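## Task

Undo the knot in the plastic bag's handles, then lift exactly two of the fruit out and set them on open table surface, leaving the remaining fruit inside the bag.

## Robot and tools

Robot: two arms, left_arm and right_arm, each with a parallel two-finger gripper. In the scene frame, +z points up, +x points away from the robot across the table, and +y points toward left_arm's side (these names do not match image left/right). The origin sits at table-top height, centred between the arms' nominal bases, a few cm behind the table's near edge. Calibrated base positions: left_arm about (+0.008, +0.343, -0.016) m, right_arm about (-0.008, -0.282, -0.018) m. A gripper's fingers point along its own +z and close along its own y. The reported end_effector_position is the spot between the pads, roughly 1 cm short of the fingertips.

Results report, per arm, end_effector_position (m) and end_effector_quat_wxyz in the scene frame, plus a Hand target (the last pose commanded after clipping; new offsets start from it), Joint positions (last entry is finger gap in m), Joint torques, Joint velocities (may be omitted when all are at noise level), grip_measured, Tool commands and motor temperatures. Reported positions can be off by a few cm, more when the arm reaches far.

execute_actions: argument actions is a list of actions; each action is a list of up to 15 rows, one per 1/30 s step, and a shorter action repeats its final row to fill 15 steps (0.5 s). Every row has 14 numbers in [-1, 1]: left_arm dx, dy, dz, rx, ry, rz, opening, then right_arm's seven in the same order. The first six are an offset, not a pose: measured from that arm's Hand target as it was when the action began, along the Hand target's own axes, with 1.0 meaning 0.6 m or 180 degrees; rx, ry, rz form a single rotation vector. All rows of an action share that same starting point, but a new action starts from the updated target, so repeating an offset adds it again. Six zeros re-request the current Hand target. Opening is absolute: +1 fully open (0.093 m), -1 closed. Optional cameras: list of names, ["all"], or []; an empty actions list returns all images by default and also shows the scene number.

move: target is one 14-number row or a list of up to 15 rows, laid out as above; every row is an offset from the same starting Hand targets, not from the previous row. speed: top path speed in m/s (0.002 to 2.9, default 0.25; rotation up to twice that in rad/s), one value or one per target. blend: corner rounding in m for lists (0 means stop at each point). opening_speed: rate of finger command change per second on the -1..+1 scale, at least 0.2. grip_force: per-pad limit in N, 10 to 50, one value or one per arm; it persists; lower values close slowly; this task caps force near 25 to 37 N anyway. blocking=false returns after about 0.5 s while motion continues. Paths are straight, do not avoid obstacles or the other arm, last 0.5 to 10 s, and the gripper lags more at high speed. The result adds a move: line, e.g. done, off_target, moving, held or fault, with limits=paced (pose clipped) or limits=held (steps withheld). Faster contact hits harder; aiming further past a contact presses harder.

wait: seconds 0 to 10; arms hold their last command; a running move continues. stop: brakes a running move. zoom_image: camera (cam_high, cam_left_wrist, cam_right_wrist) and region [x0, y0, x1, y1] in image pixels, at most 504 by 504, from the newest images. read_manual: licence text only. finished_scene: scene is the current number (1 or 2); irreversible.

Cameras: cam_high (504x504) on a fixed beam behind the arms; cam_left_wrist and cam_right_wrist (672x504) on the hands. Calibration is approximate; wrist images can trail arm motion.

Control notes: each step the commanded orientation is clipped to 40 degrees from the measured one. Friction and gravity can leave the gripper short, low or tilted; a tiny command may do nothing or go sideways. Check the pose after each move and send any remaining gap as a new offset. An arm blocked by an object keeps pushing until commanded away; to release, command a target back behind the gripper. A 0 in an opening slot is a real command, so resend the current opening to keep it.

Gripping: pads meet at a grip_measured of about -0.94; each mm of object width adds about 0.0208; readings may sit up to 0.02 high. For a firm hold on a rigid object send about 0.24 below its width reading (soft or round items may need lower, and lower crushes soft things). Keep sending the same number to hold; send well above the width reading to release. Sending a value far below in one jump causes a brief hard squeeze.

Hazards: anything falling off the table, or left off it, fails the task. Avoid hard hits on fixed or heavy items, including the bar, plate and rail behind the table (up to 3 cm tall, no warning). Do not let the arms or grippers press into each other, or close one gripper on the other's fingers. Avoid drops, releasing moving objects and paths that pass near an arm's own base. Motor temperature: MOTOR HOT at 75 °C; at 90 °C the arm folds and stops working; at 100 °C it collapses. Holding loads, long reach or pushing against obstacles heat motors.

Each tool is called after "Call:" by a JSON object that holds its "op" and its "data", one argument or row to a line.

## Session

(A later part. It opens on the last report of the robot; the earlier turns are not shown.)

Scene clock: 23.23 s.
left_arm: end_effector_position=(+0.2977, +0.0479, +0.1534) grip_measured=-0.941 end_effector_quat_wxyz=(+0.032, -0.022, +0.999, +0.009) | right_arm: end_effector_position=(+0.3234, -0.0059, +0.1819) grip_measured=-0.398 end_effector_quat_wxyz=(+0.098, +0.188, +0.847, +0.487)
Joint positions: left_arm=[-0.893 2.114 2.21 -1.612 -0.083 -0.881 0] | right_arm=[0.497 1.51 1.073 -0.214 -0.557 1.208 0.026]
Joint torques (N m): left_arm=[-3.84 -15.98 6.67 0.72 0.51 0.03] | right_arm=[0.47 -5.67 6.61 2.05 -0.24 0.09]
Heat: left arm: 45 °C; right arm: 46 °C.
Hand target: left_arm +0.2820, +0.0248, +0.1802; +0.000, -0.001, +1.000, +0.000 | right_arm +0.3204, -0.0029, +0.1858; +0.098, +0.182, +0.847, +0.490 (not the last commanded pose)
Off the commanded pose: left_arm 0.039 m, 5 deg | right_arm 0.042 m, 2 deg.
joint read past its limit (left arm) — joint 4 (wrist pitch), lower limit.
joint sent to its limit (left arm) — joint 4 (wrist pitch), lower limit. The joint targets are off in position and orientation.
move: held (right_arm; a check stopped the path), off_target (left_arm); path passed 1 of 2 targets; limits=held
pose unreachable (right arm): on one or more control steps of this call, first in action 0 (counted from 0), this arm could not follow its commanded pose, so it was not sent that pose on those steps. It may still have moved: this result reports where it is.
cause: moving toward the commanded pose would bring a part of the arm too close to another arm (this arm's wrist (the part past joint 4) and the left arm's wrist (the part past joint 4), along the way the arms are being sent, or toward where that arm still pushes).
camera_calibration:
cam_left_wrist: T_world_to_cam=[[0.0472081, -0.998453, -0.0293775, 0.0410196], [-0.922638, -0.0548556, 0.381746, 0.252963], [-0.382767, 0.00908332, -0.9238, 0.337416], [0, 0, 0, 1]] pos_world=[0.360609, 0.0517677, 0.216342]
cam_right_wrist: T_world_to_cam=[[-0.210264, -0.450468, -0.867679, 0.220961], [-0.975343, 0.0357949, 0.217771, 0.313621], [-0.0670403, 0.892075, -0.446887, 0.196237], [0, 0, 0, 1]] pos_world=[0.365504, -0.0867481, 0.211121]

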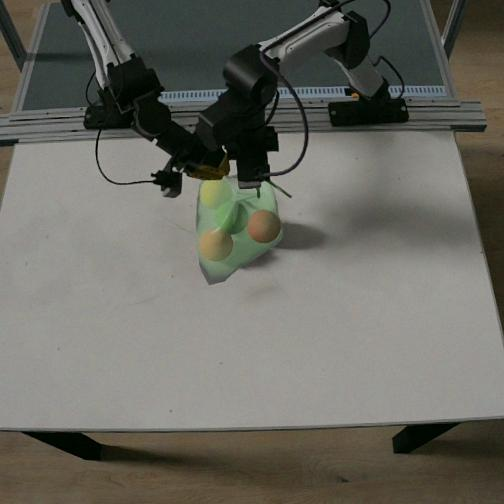

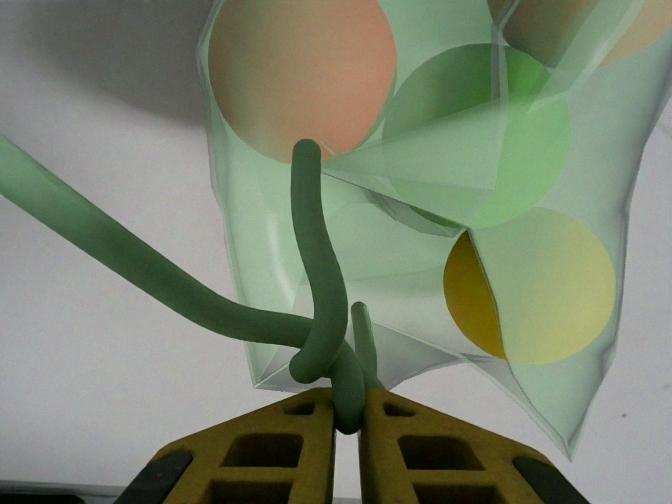

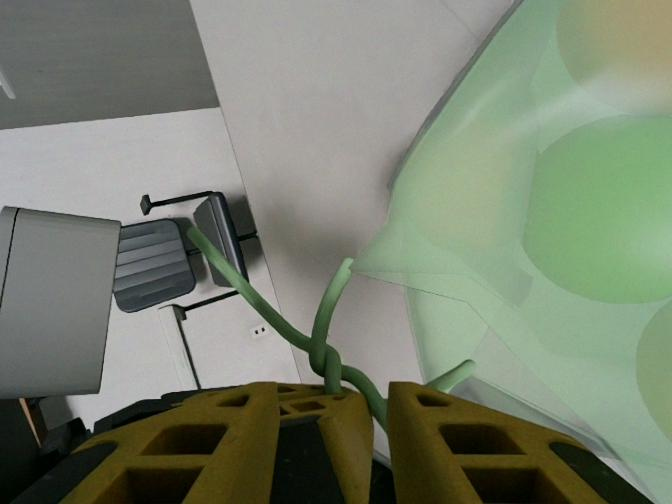

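Call:
{"op": "move", "data": {
  "target": [
    [0,0,0,0,0,0,-1,0.03,0,-0.15,0,0,0,-0.4],
    [0,0,0,0,0,0,-1,0.1,0,-0.25,0,0,0,0]
  ]
}}

Call:
{"op": "move", "data": {
  "target": [0,0,-0.15,0,0,0,-1,0,0,0,0,0,0,0],
  "cameras": ["all"],
  "speed": 0.1
}}

Scene clock: 26.70 s.
left_arm: end_effector_position=(+0.2820, +0.0333, +0.1539) grip_measured=-0.941 end_effector_quat_wxyz=(+0.017, -0.004, +1.000, -0.006) | right_arm: end_effector_position=(+0.2182, -0.0985, +0.2571) grip_measured=-0.002 end_effector_quat_wxyz=(+0.108, +0.188, +0.846, +0.488)
Joint positions: left_arm=[-0.928 2.114 2.211 -1.611 -0.042 -0.881 0] | right_arm=[0.324 0.999 1.046 -0.76 -0.68 1.074 0.045]
Joint torques (N m): left_arm=[-0.79 -15.91 6.91 0.72 0.18 -0.04] | right_arm=[-0.44 -1.06 7.54 1.55 -0.53 -0.01]
Heat: left arm: 46 °C; right arm: 46 °C.
Hand target: left_arm +0.2820, +0.0248, +0.1802; +0.000, -0.001, +1.000, +0.000 | right_arm +0.2138, -0.0977, +0.2616; +0.098, +0.182, +0.847, +0.490
Off the commanded pose: left_arm 0.028 m, 2 deg | right_arm 0.006 m, 1 deg.
joint read past its limit (left arm) — joint 4 (wrist pitch), lower limit.
joint sent to its limit (left arm) — joint 4 (wrist pitch), lower limit. The joint targets are off in position and orientation.
move: off_target (left_arm)

Scene clock: 28.30 s.
left_arm: end_effector_position=(+0.2867, +0.0309, +0.2402) grip_measured=-0.941 end_effector_quat_wxyz=(+0.100, -0.009, +0.989, -0.107) | right_arm: end_effector_position=(+0.2182, -0.0985, +0.2571) grip_measured=-0.002 end_effector_quat_wxyz=(+0.108, +0.188, +0.846, +0.488)
Joint positions: left_arm=[-0.928 1.985 2.345 -1.61 -0.042 -0.881 0] | right_arm=[0.324 0.999 1.046 -0.76 -0.68 1.074 0.045]
Joint torques (N m): left_arm=[-1.35 -14.05 7.51 1.23 0.15 0.02] | right_arm=[-0.58 -1.1 7.6 1.54 -0.51 0]
Heat: left arm: 47 °C; right arm: 46 °C.
Hand target: left_arm +0.2819, +0.0248, +0.2702; +0.000, -0.001, +1.000, +0.000 | right_arm +0.2138, -0.0977, +0.2616; +0.098, +0.182, +0.847, +0.490
Off the commanded pose: left_arm 0.031 m, 17 deg | right_arm 0.006 m, 1 deg.
joint read past its limit (left arm) — joint 4 (wrist pitch), lower limit.
joint sent to its limit (left arm) — joint 4 (wrist pitch), lower limit. The joint targets are off in position and orientation.
move: off_target (left_arm)
camera_calibration:
cam_left_wrist: T_world_to_cam=[[-0.000676317, -0.979484, 0.201521, -0.0152299], [-0.967786, 0.0513789, 0.246477, 0.250866], [-0.251774, -0.194862, -0.947965, 0.388072], [0, 0, 0, 1]] pos_world=[0.340481, 0.0478138, 0.309115]
cam_right_wrist: T_world_to_cam=[[-0.200157, -0.449355, -0.870642, 0.221028], [-0.978407, 0.0449236, 0.201746, 0.203682], [-0.0515432, 0.892223, -0.448644, 0.302411], [0, 0, 0, 1]] pos_world=[0.259111, -0.179648, 0.287019]

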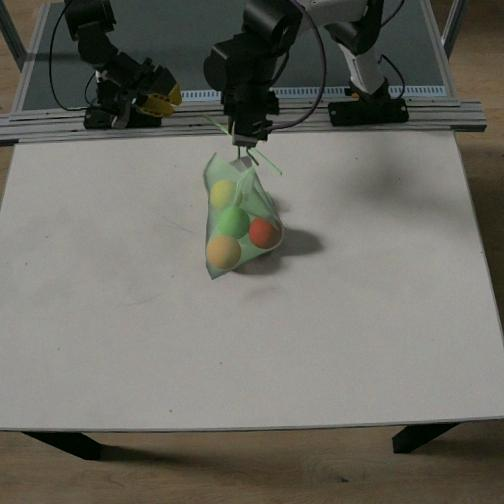

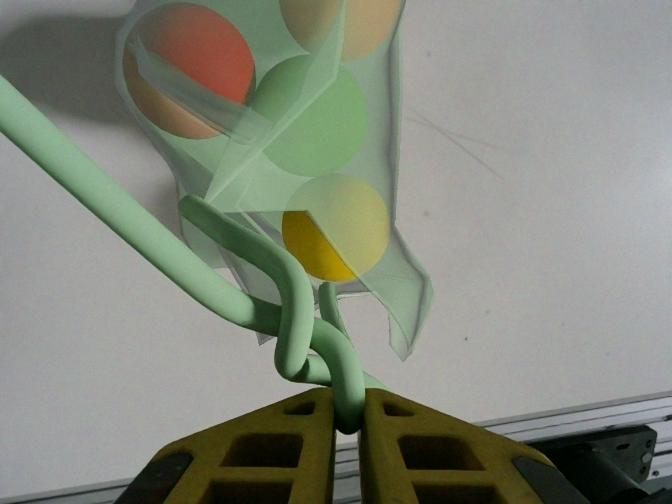

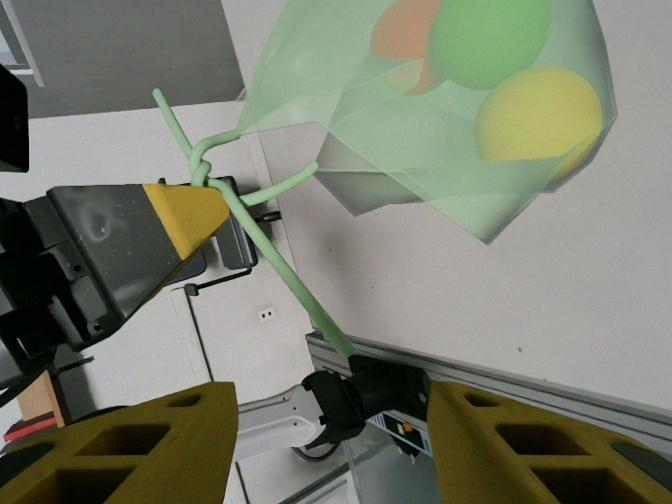

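Call:
{"op": "move", "data": {
  "target": [0,0,-0.167,0,-0.16,0,-1,0,0,0,0,0,0,0],
  "cameras": ["all"],
  "speed": 0.1
}}

Scene clock: 31.33 s.
left_arm: end_effector_position=(+0.2851, +0.0222, +0.3430) grip_measured=-0.941 end_effector_quat_wxyz=(+0.338, +0.029, +0.935, -0.104) | right_arm: end_effector_position=(+0.2182, -0.0985, +0.2571) grip_measured=-0.002 end_effector_quat_wxyz=(+0.108, +0.188, +0.846, +0.488)
Joint positions: left_arm=[-1.124 1.958 2.604 -1.61 -0.485 -0.85 0] | right_arm=[0.324 0.999 1.046 -0.76 -0.68 1.074 0.045]
Joint torques (N m): left_arm=[-1.44 -11.45 6.89 1.65 -0.32 0.18] | right_arm=[-0.51 -1.24 7.68 1.53 -0.49 -0.04]
Heat: left arm: 47 °C; right arm: 46 °C.
Hand target: left_arm +0.2818, +0.0247, +0.3704; +0.249, -0.001, +0.969, +0.000 | right_arm +0.2138, -0.0977, +0.2616; +0.098, +0.182, +0.847, +0.490
Off the commanded pose: left_arm 0.028 m, 17 deg | right_arm 0.006 m, 1 deg.
joint read past its limit (left arm) — joint 4 (wrist pitch), lower limit.
joint sent to its limit (left arm) — joint 4 (wrist pitch), lower limit. The joint targets are off in position and orientation.
move: off_target (left_arm)
camera_calibration:
cam_left_wrist: T_world_to_cam=[[-0.116673, -0.979014, 0.167088, 0.000446689], [-0.967689, 0.0741951, -0.240984, 0.391095], [0.22353, -0.189805, -0.956038, 0.350602], [0, 0, 0, 1]] pos_world=[0.300141, 0.0379661, 0.429362]
cam_right_wrist: T_world_to_cam=[[-0.200157, -0.449355, -0.870642, 0.221028], [-0.978407, 0.0449236, 0.201746, 0.203682], [-0.0515432, 0.892223, -0.448644, 0.302411], [0, 0, 0, 1]] pos_world=[0.259111, -0.179648, 0.287019]

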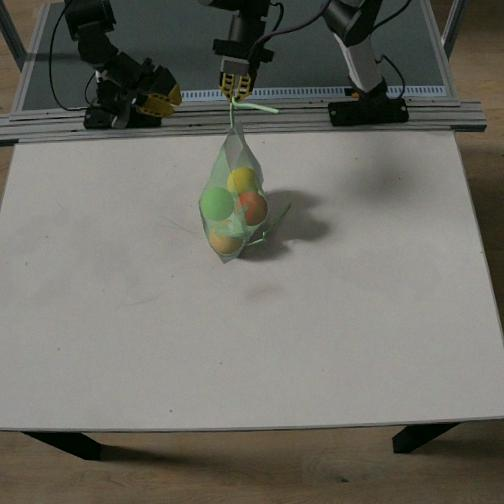

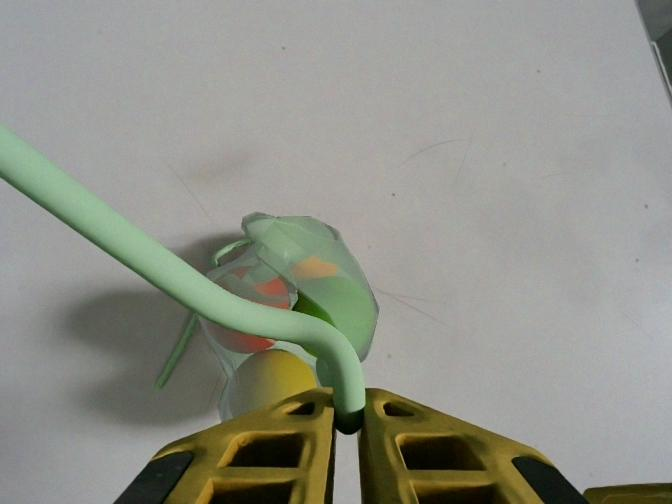

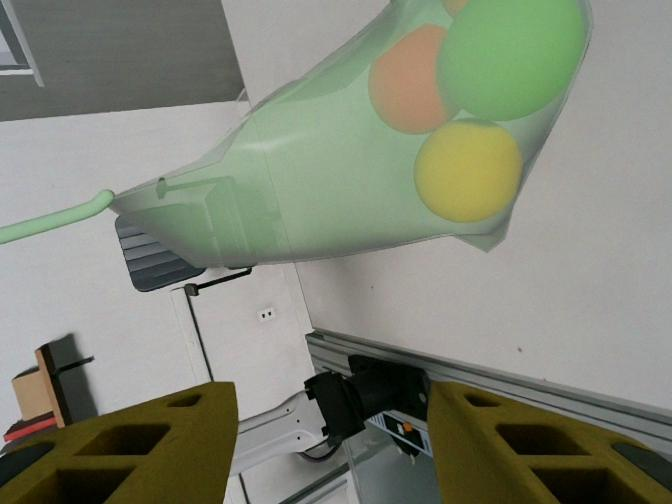

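Call:
{"op": "move", "data": {
  "target": [0,0,0.2,0,0.1,0,-1,0,0,0,0,0,0,1],
  "cameras": ["all"],
  "speed": 0.1
}}

Call:
{"op": "zoom_image", "data": {
  "camera": "cam_high",
  "region": [150, 80, 350, 280]
}}

Scene clock: 35.30 s.
left_arm: end_effector_position=(+0.3384, +0.0304, +0.2600) grip_measured=-0.941 end_effector_quat_wxyz=(+0.199, +0.000, +0.976, -0.089) | right_arm: end_effector_position=(+0.2182, -0.0985, +0.2571) grip_measured=+1.000 end_effector_quat_wxyz=(+0.108, +0.188, +0.846, +0.488)
Joint positions: left_arm=[-0.899 2.102 2.575 -1.61 -0.197 -0.8 0] | right_arm=[0.324 0.999 1.046 -0.76 -0.68 1.074 0.093]
Joint torques (N m): left_arm=[-0.1 -10.63 4.71 1.45 0.13 0.15] | right_arm=[-0.47 -1.1 7.49 1.54 -0.51 0]
Heat: left arm: 47 °C; right arm: 46 °C.
Hand target: left_arm +0.3397, +0.0249, +0.2653; +0.094, -0.001, +0.996, +0.000 | right_arm +0.2138, -0.0977, +0.2617; +0.098, +0.182, +0.847, +0.490
Off the commanded pose: left_arm 0.008 m, 16 deg | right_arm 0.006 m, 1 deg.
joint read past its limit (left arm) — joint 4 (wrist pitch), lower limit.
joint sent to its limit (left arm) — joint 4 (wrist pitch), lower limit. The joint targets are off in position and orientation.
move: off_target (left_arm)
camera_calibration:
cam_left_wrist: T_world_to_cam=[[-0.0285968, -0.986085, 0.163763, -0.00022694], [-0.997966, 0.0375013, 0.0515427, 0.357328], [-0.0569668, -0.161956, -0.985152, 0.36245], [0, 0, 0, 1]] pos_world=[0.377243, 0.045077, 0.338688]
cam_right_wrist: T_world_to_cam=[[-0.199831, -0.449489, -0.870648, 0.221009], [-0.978473, 0.044796, 0.201452, 0.203741], [-0.0515489, 0.892162, -0.448764, 0.302481], [0, 0, 0, 1]] pos_world=[0.259112, -0.179648, 0.28712]

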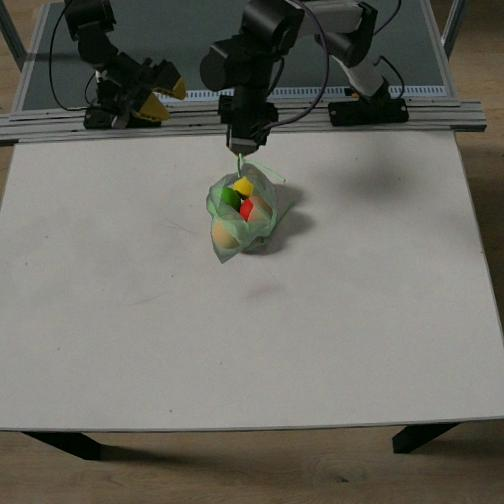

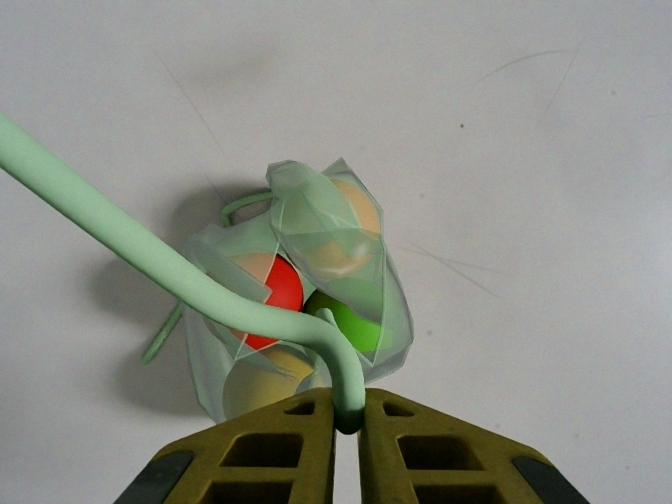

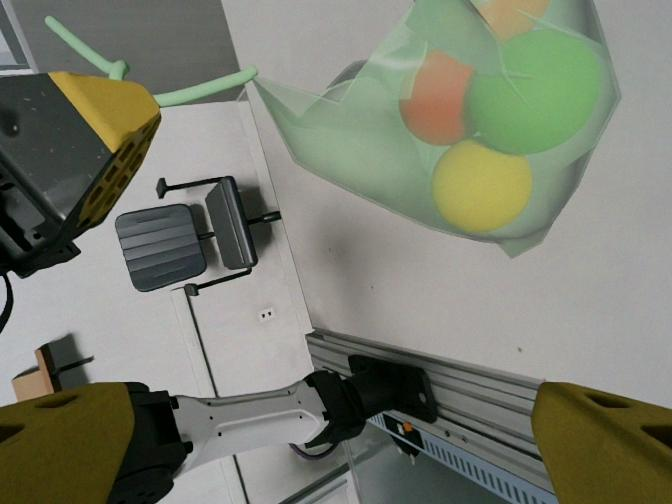

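Scaled by 2.520 from the camera's 504x504 image, which has a finer 720x720 frame.

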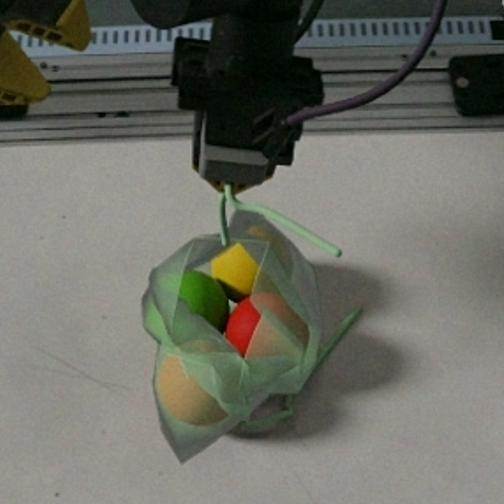

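Call:
{"op": "move", "data": {
  "target": [0.102,0.208,0.09,0,0.06,0,-1,0,0,0,0,0,0,1],
  "cameras": ["all"],
  "speed": 0.1
}}

Call:
{"op": "zoom_image", "data": {
  "camera": "cam_high",
  "region": [150, 80, 350, 280]
}}

Scene clock: 38.50 s.
left_arm: end_effector_position=(+0.2902, +0.1523, +0.1851) grip_measured=-0.941 end_effector_quat_wxyz=(+0.016, -0.010, +1.000, -0.001) | right_arm: end_effector_position=(+0.2182, -0.0985, +0.2571) grip_measured=+1.000 end_effector_quat_wxyz=(+0.108, +0.188, +0.846, +0.488)
Joint positions: left_arm=[-0.675 1.804 1.902 -1.609 -0.033 -0.64 0] | right_arm=[0.324 0.999 1.046 -0.76 -0.68 1.074 0.093]
Joint torques (N m): left_arm=[-0.05 -12.57 5.07 0.71 0.24 0.11] | right_arm=[-0.53 -1.07 7.54 1.53 -0.54 0]
Motor temperatures (°C): left_arm=[27 48 44 41 26 27 31] | right_arm=[25 35 41 46 28 24 27]
Heat: left arm: 48 °C; right arm: 46 °C.
Hand target: left_arm +0.2896, +0.1496, +0.2008; +0.000, -0.001, +1.000, +0.000 | right_arm +0.2138, -0.0977, +0.2617; +0.098, +0.182, +0.847, +0.490
Off the commanded pose: left_arm 0.016 m, 2 deg | right_arm 0.006 m, 1 deg.
joint read past its limit (left arm) — joint 4 (wrist pitch), lower limit.
joint sent to its limit (left arm) — joint 4 (wrist pitch), lower limit. The joint targets are off in position and orientation.
move: off_target (left_arm)
camera_calibration:
cam_left_wrist: T_world_to_cam=[[0.0221836, -0.999712, -0.00918647, 0.150231], [-0.911256, -0.0239987, 0.41114, 0.226272], [-0.411242, -0.00074932, -0.911526, 0.370337], [0, 0, 0, 1]] pos_world=[0.355158, 0.155895, 0.245922]
cam_right_wrist: T_world_to_cam=[[-0.199831, -0.449489, -0.870648, 0.221009], [-0.978473, 0.044796, 0.201452, 0.203741], [-0.0515489, 0.892162, -0.448764, 0.302481], [0, 0, 0, 1]] pos_world=[0.259112, -0.179648, 0.28712]

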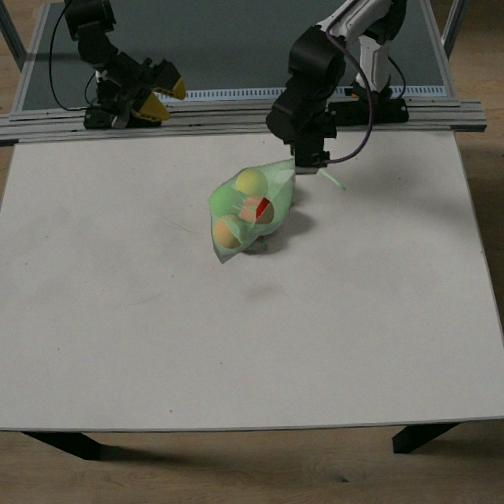

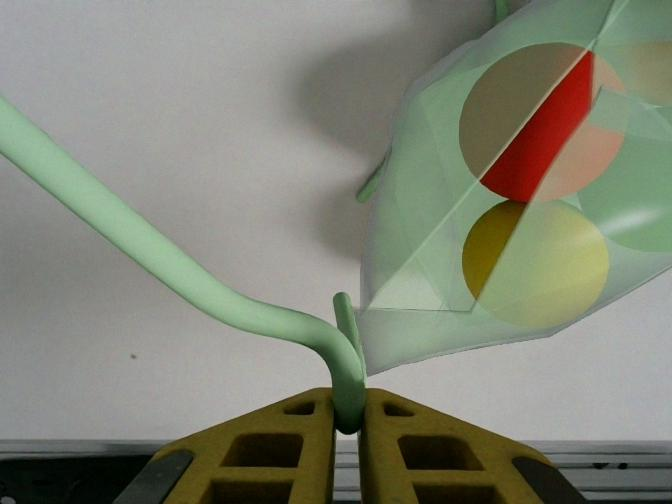

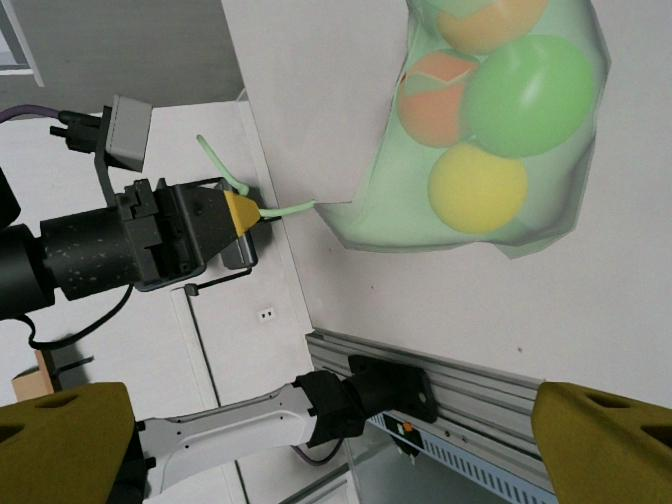

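Scaled by 2.520 from the camera's 504x504 image, which has a finer 720x720 frame.

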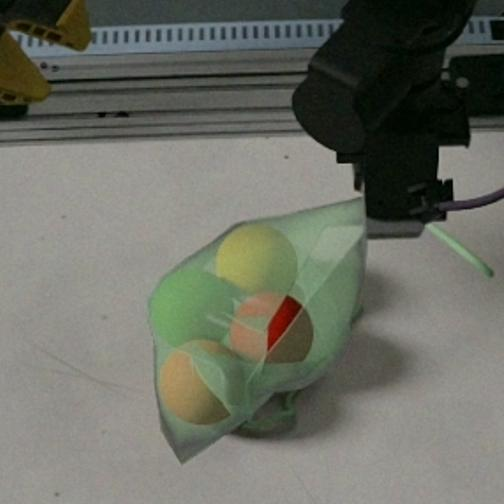

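Call:
{"op": "move", "data": {
  "target": [0.133,-0.083,0.05,0,0,0,-1,0,0,0,0,0,0,1],
  "cameras": ["all"],
  "speed": 0.1
}}

Call:
{"op": "zoom_image", "data": {
  "camera": "cam_high",
  "region": [150, 80, 350, 280]
}}

Scene clock: 40.47 s.
left_arm: end_effector_position=(+0.2114, +0.1043, +0.1586) grip_measured=-0.941 end_effector_quat_wxyz=(-0.017, +0.006, +0.999, +0.028) | right_arm: end_effector_position=(+0.2182, -0.0985, +0.2571) grip_measured=+1.000 end_effector_quat_wxyz=(+0.108, +0.188, +0.846, +0.488)
Joint positions: left_arm=[-0.951 1.766 1.736 -1.58 -0.032 -0.887 0] | right_arm=[0.324 0.999 1.046 -0.76 -0.68 1.074 0.093]
Joint torques (N m): left_arm=[-1.14 -11.97 4.9 0.53 0.12 -0.31] | right_arm=[-0.55 -1.07 7.51 1.58 -0.5 -0.04]
Heat: left arm: 48 °C; right arm: 46 °C.
Hand target: left_arm +0.2099, +0.0997, +0.1707; +0.000, -0.001, +1.000, +0.000 | right_arm +0.2138, -0.0977, +0.2617; +0.098, +0.182, +0.847, +0.490
Off the commanded pose: left_arm 0.013 m, 4 deg | right_arm 0.006 m, 1 deg.
move: off_target (left_arm)
camera_calibration:
cam_left_wrist: T_world_to_cam=[[-0.0113244, -0.997646, -0.0676368, 0.119939], [-0.882016, -0.0219006, 0.47071, 0.148271], [-0.471083, 0.0649872, -0.879692, 0.314424], [0, 0, 0, 1]] pos_world=[0.280256, 0.10247, 0.214916]
cam_right_wrist: T_world_to_cam=[[-0.199831, -0.449489, -0.870648, 0.221009], [-0.978473, 0.044796, 0.201452, 0.203741], [-0.0515489, 0.892162, -0.448764, 0.302481], [0, 0, 0, 1]] pos_world=[0.259112, -0.179648, 0.28712]

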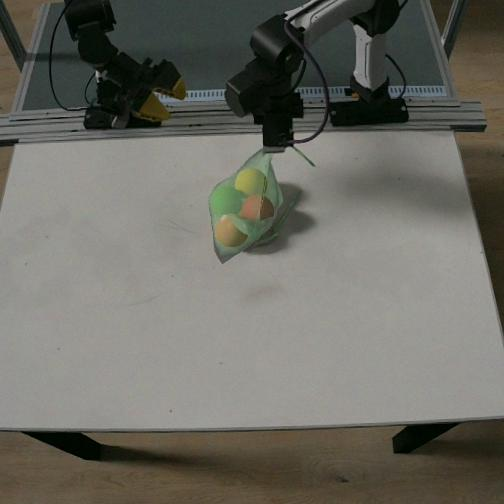

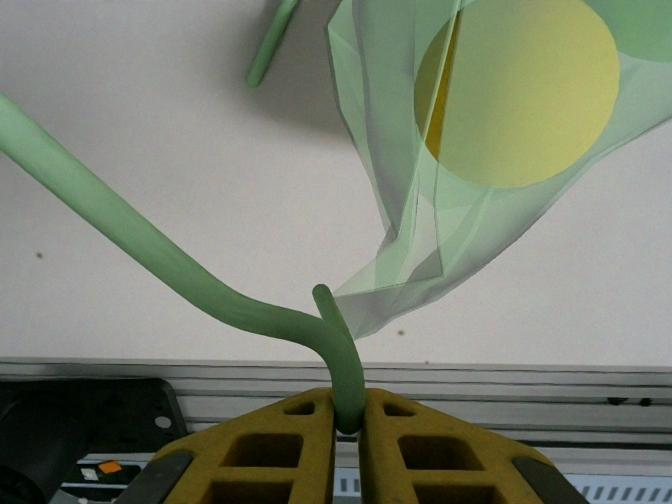

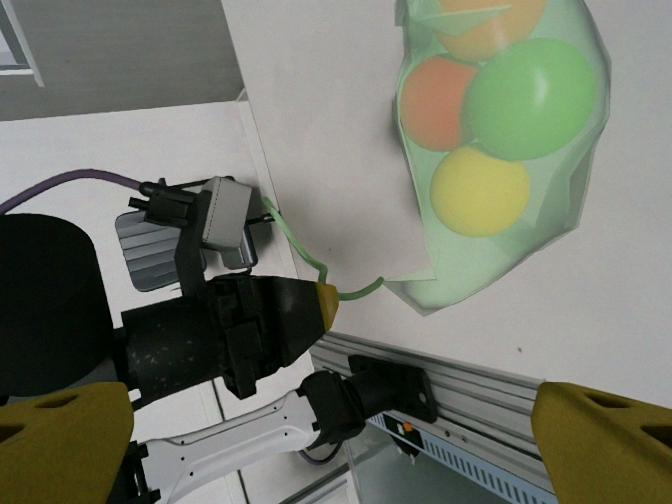

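Scaled by 2.520 from the camera's 504x504 image, which has a finer 720x720 frame.

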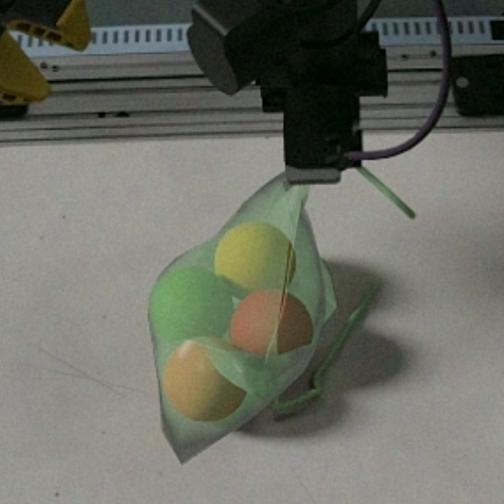

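Call:
{"op": "move", "data": {
  "target": [
    [-0.208,-0.117,-0.15,0,-0.06,0,-1,0,0,0,0,0,0,1],
    [-0.12,-0.117,0.05,0,0,0,-1,0,0,0,0,0,0,1]
  ],
  "cameras": ["all"],
  "speed": 0.12
}}

Call:
{"op": "zoom_image", "data": {
  "camera": "cam_high",
  "region": [150, 80, 350, 280]
}}

Scene clock: 45.00 s.
left_arm: end_effector_position=(+0.2889, +0.0341, +0.1380) grip_measured=-0.941 end_effector_quat_wxyz=(+0.010, +0.002, +1.000, +0.002) | right_arm: end_effector_position=(+0.2182, -0.0985, +0.2571) grip_measured=+1.000 end_effector_quat_wxyz=(+0.108, +0.188, +0.846, +0.488)
Joint positions: left_arm=[-0.912 2.137 2.184 -1.58 -0.041 -0.853 0] | right_arm=[0.324 0.999 1.046 -0.76 -0.68 1.074 0.093]
Joint torques (N m): left_arm=[-1.32 -11.51 5.33 0.36 0.23 -0.33] | right_arm=[-0.51 -1.17 7.56 1.57 -0.51 -0.04]
Heat: left arm: 48 °C; right arm: 46 °C.
Hand target: left_arm +0.2820, +0.0296, +0.1407; +0.000, -0.001, +1.000, +0.000 | right_arm +0.2138, -0.0977, +0.2617; +0.098, +0.182, +0.847, +0.490
Off the commanded pose: left_arm 0.009 m, 1 deg | right_arm 0.006 m, 1 deg.
joint sent to its limit (left arm) — joint 4 (wrist pitch), lower limit. The joint targets are off in position, not in orientation.
move: done
camera_calibration:
cam_left_wrist: T_world_to_cam=[[-0.00314009, -0.999874, -0.0155917, 0.0398694], [-0.906385, -0.00374086, 0.422436, 0.237908], [-0.422441, 0.0154586, -0.906258, 0.328753], [0, 0, 0, 1]] pos_world=[0.35464, 0.0356723, 0.198056]
cam_right_wrist: T_world_to_cam=[[-0.199831, -0.449489, -0.870648, 0.221009], [-0.978473, 0.044796, 0.201452, 0.203741], [-0.0515489, 0.892162, -0.448764, 0.302481], [0, 0, 0, 1]] pos_world=[0.259112, -0.179648, 0.28712]

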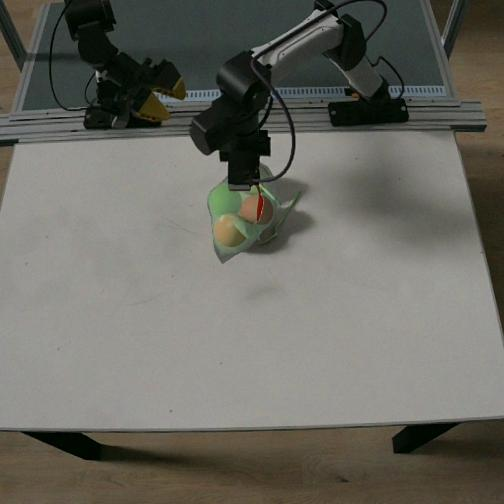

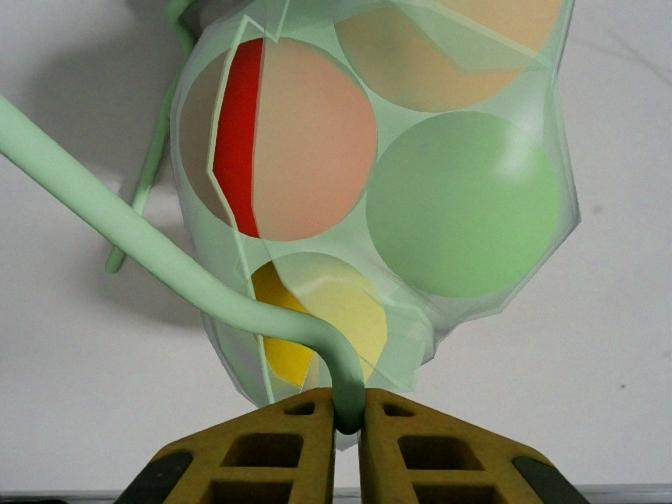

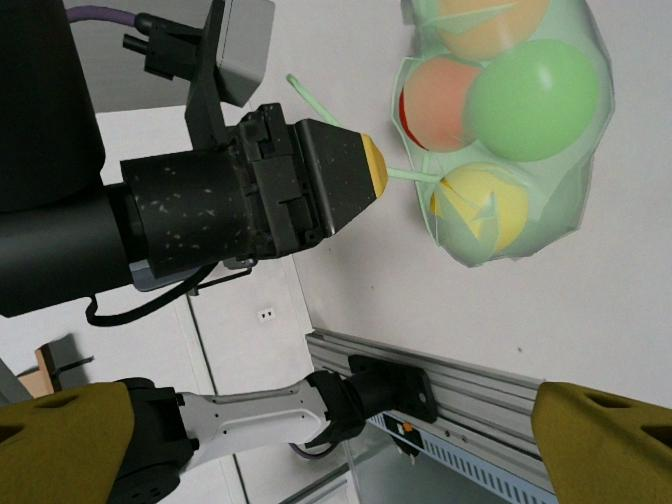

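Scaled by 2.520 from the camera's 504x504 image, which has a finer 720x720 frame.

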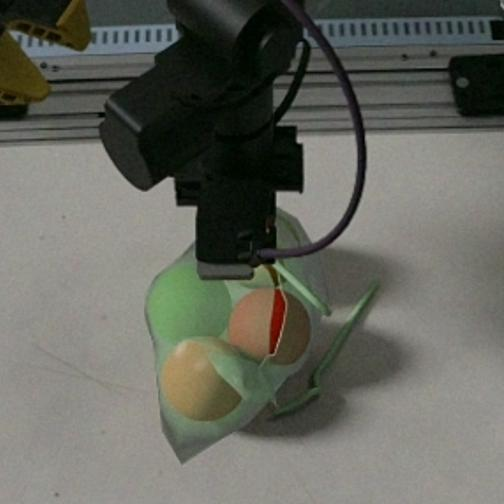

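Call:
{"op": "move", "data": {
  "target": [
    [-0.02,-0.0,-0.13,0,-0.0,0,-1,0,0,0,0,0,0,1],
    [-0.02,-0.15,-0.10,0,0,0,-1,-0.05,0,-0.1,0,0,0,1]
  ],
  "cameras": ["all"],
  "speed": 0.12
}}

Call:
{"op": "zoom_image", "data": {
  "camera": "cam_high",
  "region": [150, 80, 350, 280]
}}

Scene clock: 48.57 s.
left_arm: end_effector_position=(+0.2980, -0.0558, +0.1900) grip_measured=-0.941 end_effector_quat_wxyz=(+0.094, +0.006, +0.988, -0.121) | right_arm: end_effector_position=(+0.2237, -0.1594, +0.2831) grip_measured=+1.000 end_effector_quat_wxyz=(+0.103, +0.189, +0.849, +0.482)
Joint positions: left_arm=[-1.021 2.309 2.65 -1.58 -0.041 -0.945 0] | right_arm=[-0.025 1.108 1.274 -1.172 -0.907 0.686 0.093]
Joint torques (N m): left_arm=[-1.13 -12.62 7.56 0.95 0.09 -0.28] | right_arm=[-0.57 -1.16 7.58 1.11 -0.71 -0.02]
Heat: left arm: 48 °C; right arm: 46 °C.
Hand target: left_arm +0.2941, -0.0604, +0.2007; +0.000, -0.001, +1.000, +0.000 | right_arm +0.2205, -0.1575, +0.2913; +0.098, +0.182, +0.847, +0.490
Off the commanded pose: left_arm 0.012 m, 18 deg | right_arm 0.009 m, 1 deg.
joint sent to its limit (left arm) — joint 4 (wrist pitch), lower limit. The joint targets are off in position and orientation.
move: off_target (left_arm)
camera_calibration:
cam_left_wrist: T_world_to_cam=[[-0.0303823, -0.97349, 0.226703, -0.0855863], [-0.963362, 0.0889866, 0.253012, 0.278219], [-0.266478, -0.21071, -0.940527, 0.328467], [0, 0, 0, 1]] pos_world=[0.352954, -0.0388639, 0.257942]
cam_right_wrist: T_world_to_cam=[[-0.208857, -0.458806, -0.863641, 0.215946], [-0.976149, 0.0442992, 0.212532, 0.202894], [-0.0592524, 0.887432, -0.457115, 0.37203], [0, 0, 0, 1]] pos_world=[0.2652, -0.240062, 0.313439]

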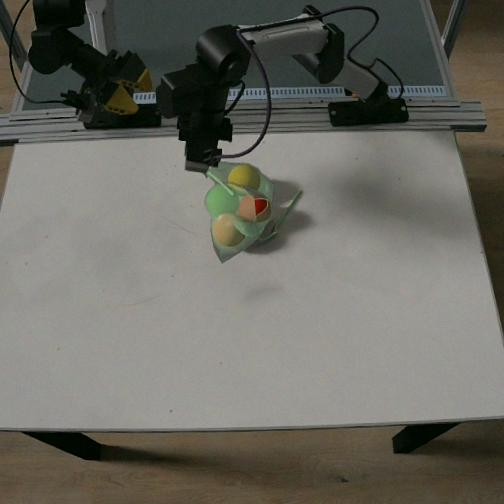

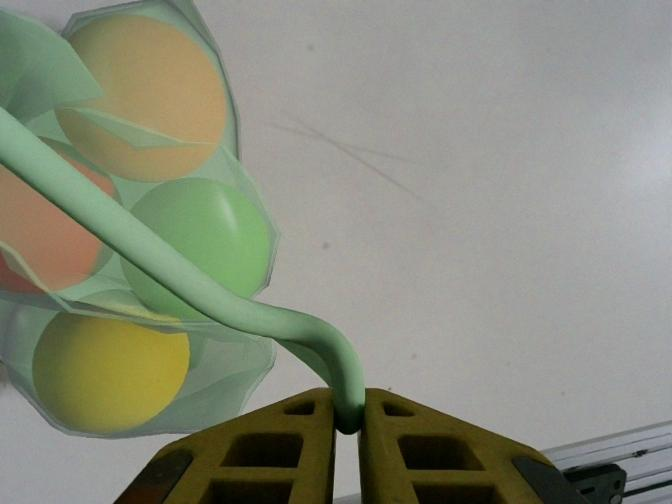

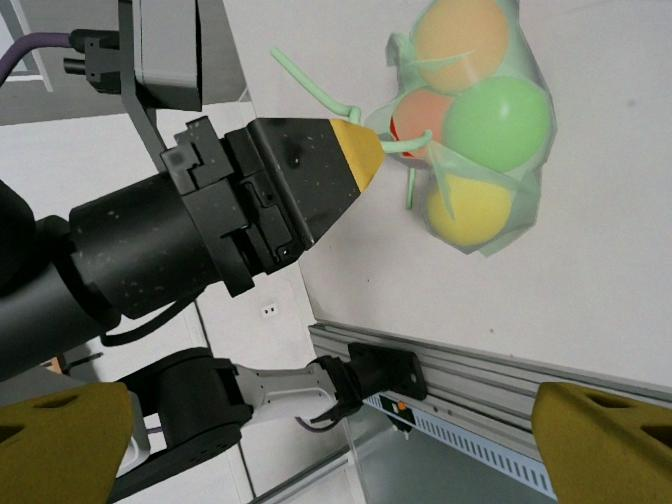

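Scaled by 2.520 from the camera's 504x504 image, which has a finer 720x720 frame.

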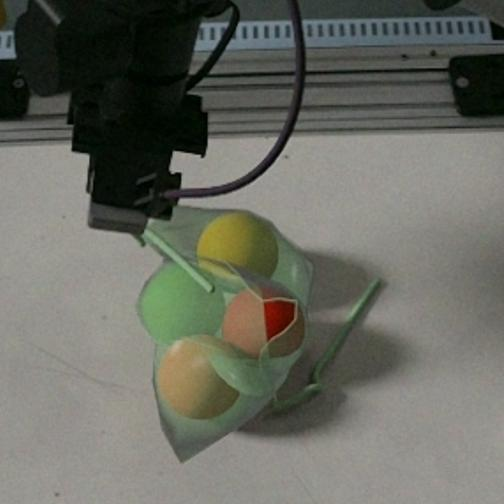

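Call:
{"op": "move", "data": {
  "target": [
    [-0.068,0.142,-0.115,0,-0.06,0,-1,0,0,0,0,0,0,1],
    [-0.068,0.142,-0.115,0,-0.06,0,-1,-0.105,-0.007,0.157,0.058,0.0756,-0.51,1]
  ],
  "cameras": ["all"]
}}

Call:
{"op": "zoom_image", "data": {
  "camera": "cam_high",
  "region": [150, 80, 350, 280]
}}

Scene clock: 54.37 s.
left_arm: end_effector_position=(+0.3406, +0.0212, +0.2539) grip_measured=-0.941 end_effector_quat_wxyz=(+0.188, -0.004, +0.976, -0.106) | right_arm: end_effector_position=(+0.3004, -0.1124, +0.2330) grip_measured=+1.000 end_effector_quat_wxyz=(+0.299, -0.514, +0.769, +0.234)
Joint positions: left_arm=[-0.894 2.114 2.566 -1.58 -0.158 -0.811 0] | right_arm=[0.226 1.502 1.498 -1.109 -0.642 -0.806 0.093]
Joint torques (N m): left_arm=[-1.03 -13.89 4.74 1.16 -0.13 0.16] | right_arm=[0.57 -3.56 7.77 1.55 -0.17 -0.01]
Heat: left arm: 49 °C; right arm: 45 °C.
Hand target: left_arm +0.3347, +0.0248, +0.2698; +0.095, -0.001, +0.996, +0.000 | right_arm +0.3097, -0.1101, +0.2398; +0.313, -0.525, +0.761, +0.216
Off the commanded pose: left_arm 0.017 m, 16 deg | right_arm 0.012 m, 3 deg.
joint sent to its limit (left arm) — joint 4 (wrist pitch), lower limit. The joint targets are off in position and orientation.
move: off_target (left_arm, right_arm)
camera_calibration:
cam_left_wrist: T_world_to_cam=[[-0.0255048, -0.979881, 0.197944, -0.0180248], [-0.996544, 0.040579, 0.0724745, 0.354397], [-0.0790488, -0.195412, -0.97753, 0.361479], [0, 0, 0, 1]] pos_world=[0.381287, 0.0385939, 0.33124]
cam_right_wrist: T_world_to_cam=[[0.935884, -0.348328, -0.0527989, -0.310103], [-0.345374, -0.877518, -0.332685, 0.120255], [0.0695517, 0.32959, -0.941559, 0.323516], [0, 0, 0, 1]] pos_world=[0.309253, -0.10912, 0.328243]

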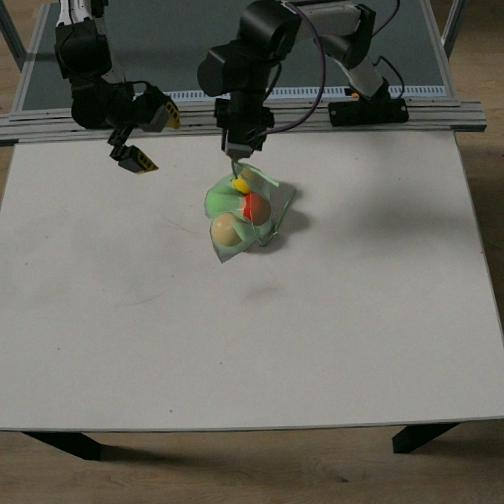

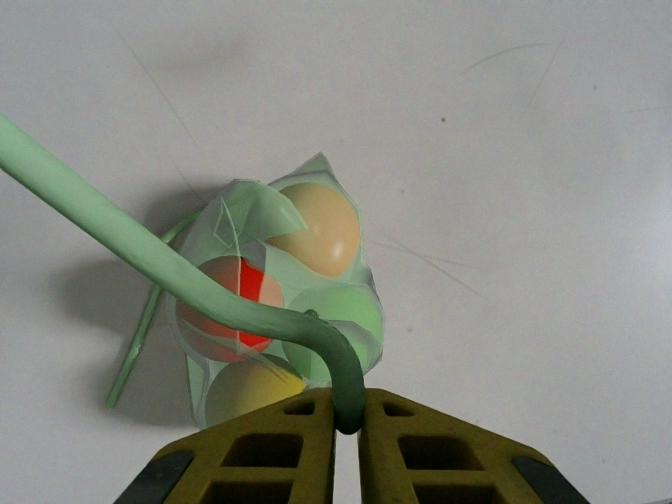

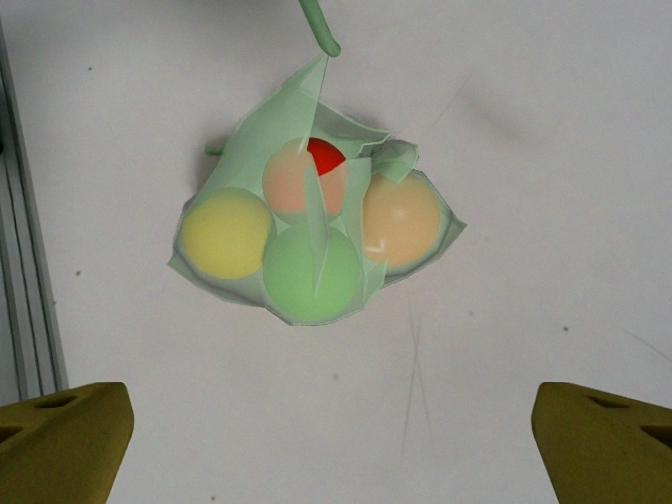

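Scaled by 2.520 from the camera's 504x504 image, which has a finer 720x720 frame.

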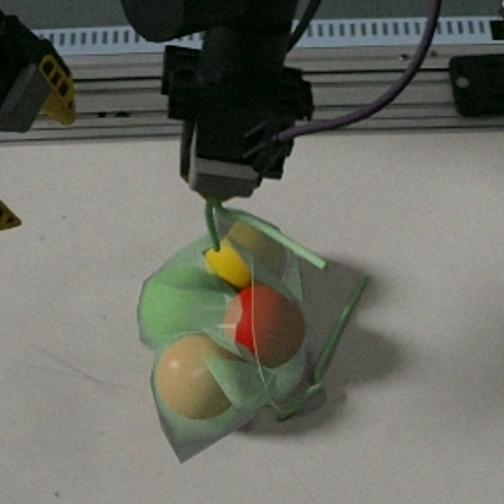

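Call:
{"op": "move", "data": {
  "target": [
    [0.0,0,-0.2,0,-0.06,0,-1,0,0,-0.1,0,0,0,1],
    [0,0,-0.02,0,-0.0,0,-1,0,0,-0.1,0,0,0,1]
  ],
  "cameras": ["all"],
  "speed": 0.15
}}

Call:
{"op": "zoom_image", "data": {
  "camera": "cam_high",
  "region": [150, 80, 350, 280]
}}

Scene clock: 59.07 s.
left_arm: end_effector_position=(+0.3354, +0.0251, +0.2790) grip_measured=-0.941 end_effector_quat_wxyz=(+0.226, +0.020, +0.968, -0.108) | right_arm: end_effector_position=(+0.2967, -0.1518, +0.2768) grip_measured=+1.000 end_effector_quat_wxyz=(+0.313, -0.521, +0.767, +0.207)
Joint positions: left_arm=[-0.917 2.071 2.583 -1.58 -0.209 -0.765 0] | right_arm=[0.104 1.511 1.702 -1.345 -0.655 -0.955 0.093]
Joint torques (N m): left_arm=[-0.05 -10.18 4.66 1.23 0.15 -0.27] | right_arm=[-0.51 -3.51 7.31 0.94 -0.65 0]
Heat: left arm: 50 °C; right arm: 45 °C.
Hand target: left_arm +0.3325, +0.0248, +0.2816; +0.095, -0.001, +0.996, +0.000 | right_arm +0.2947, -0.1496, +0.2824; +0.313, -0.525, +0.761, +0.216
Off the commanded pose: left_arm 0.004 m, 20 deg | right_arm 0.006 m, 1 deg.
joint sent to its limit (left arm) — joint 4 (wrist pitch), lower limit. The joint targets are off in position and orientation.
move: off_target (left_arm)
camera_calibration:
cam_left_wrist: T_world_to_cam=[[-0.0812163, -0.978381, 0.190195, 0.00148869], [-0.996683, 0.0807131, -0.0104037, 0.369417], [-0.00517246, -0.190409, -0.981691, 0.362566], [0, 0, 0, 1]] pos_world=[0.370188, 0.0406756, 0.359488]
cam_right_wrist: T_world_to_cam=[[0.933942, -0.357329, 0.00831386, -0.335813], [-0.335455, -0.884326, -0.324712, 0.0928276], [0.123381, 0.300473, -0.945776, 0.358787], [0, 0, 0, 1]] pos_world=[0.300502, -0.145712, 0.372266]

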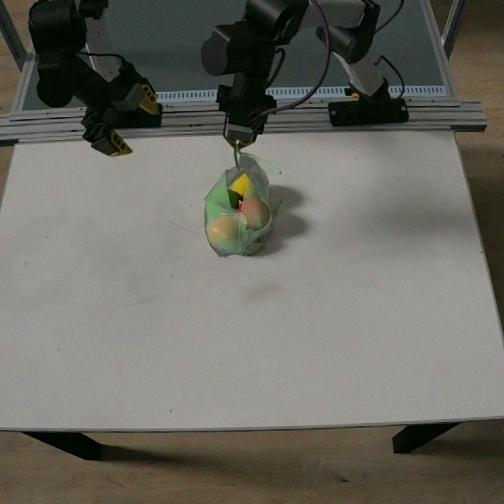

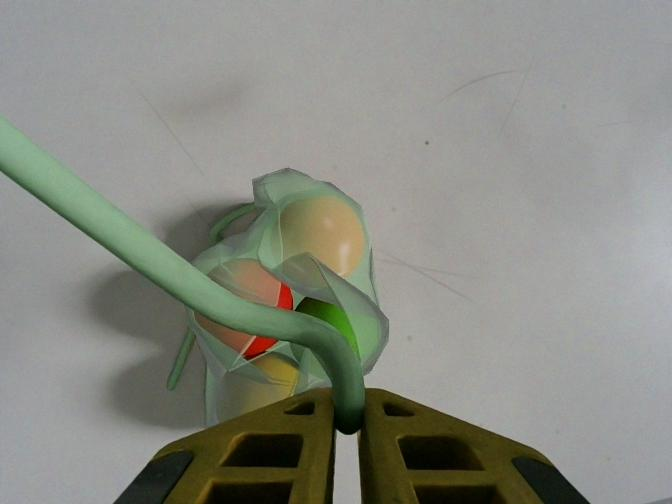

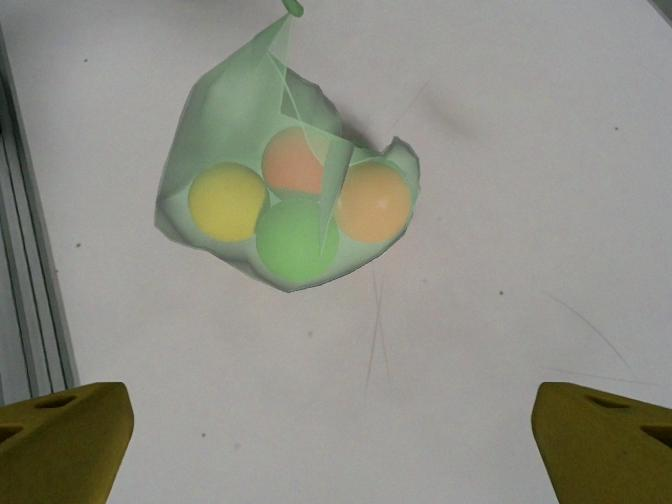

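Scaled by 2.520 from the camera's 504x504 image, which has a finer 720x720 frame.

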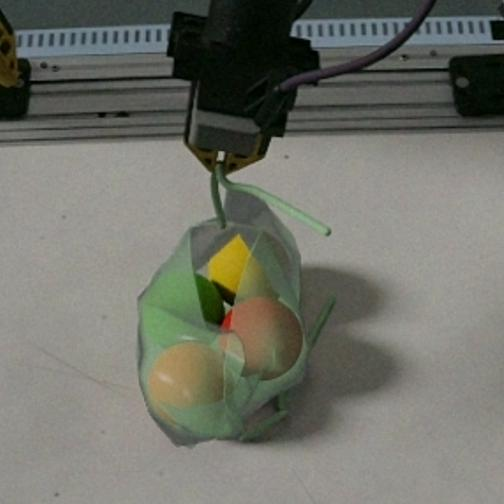

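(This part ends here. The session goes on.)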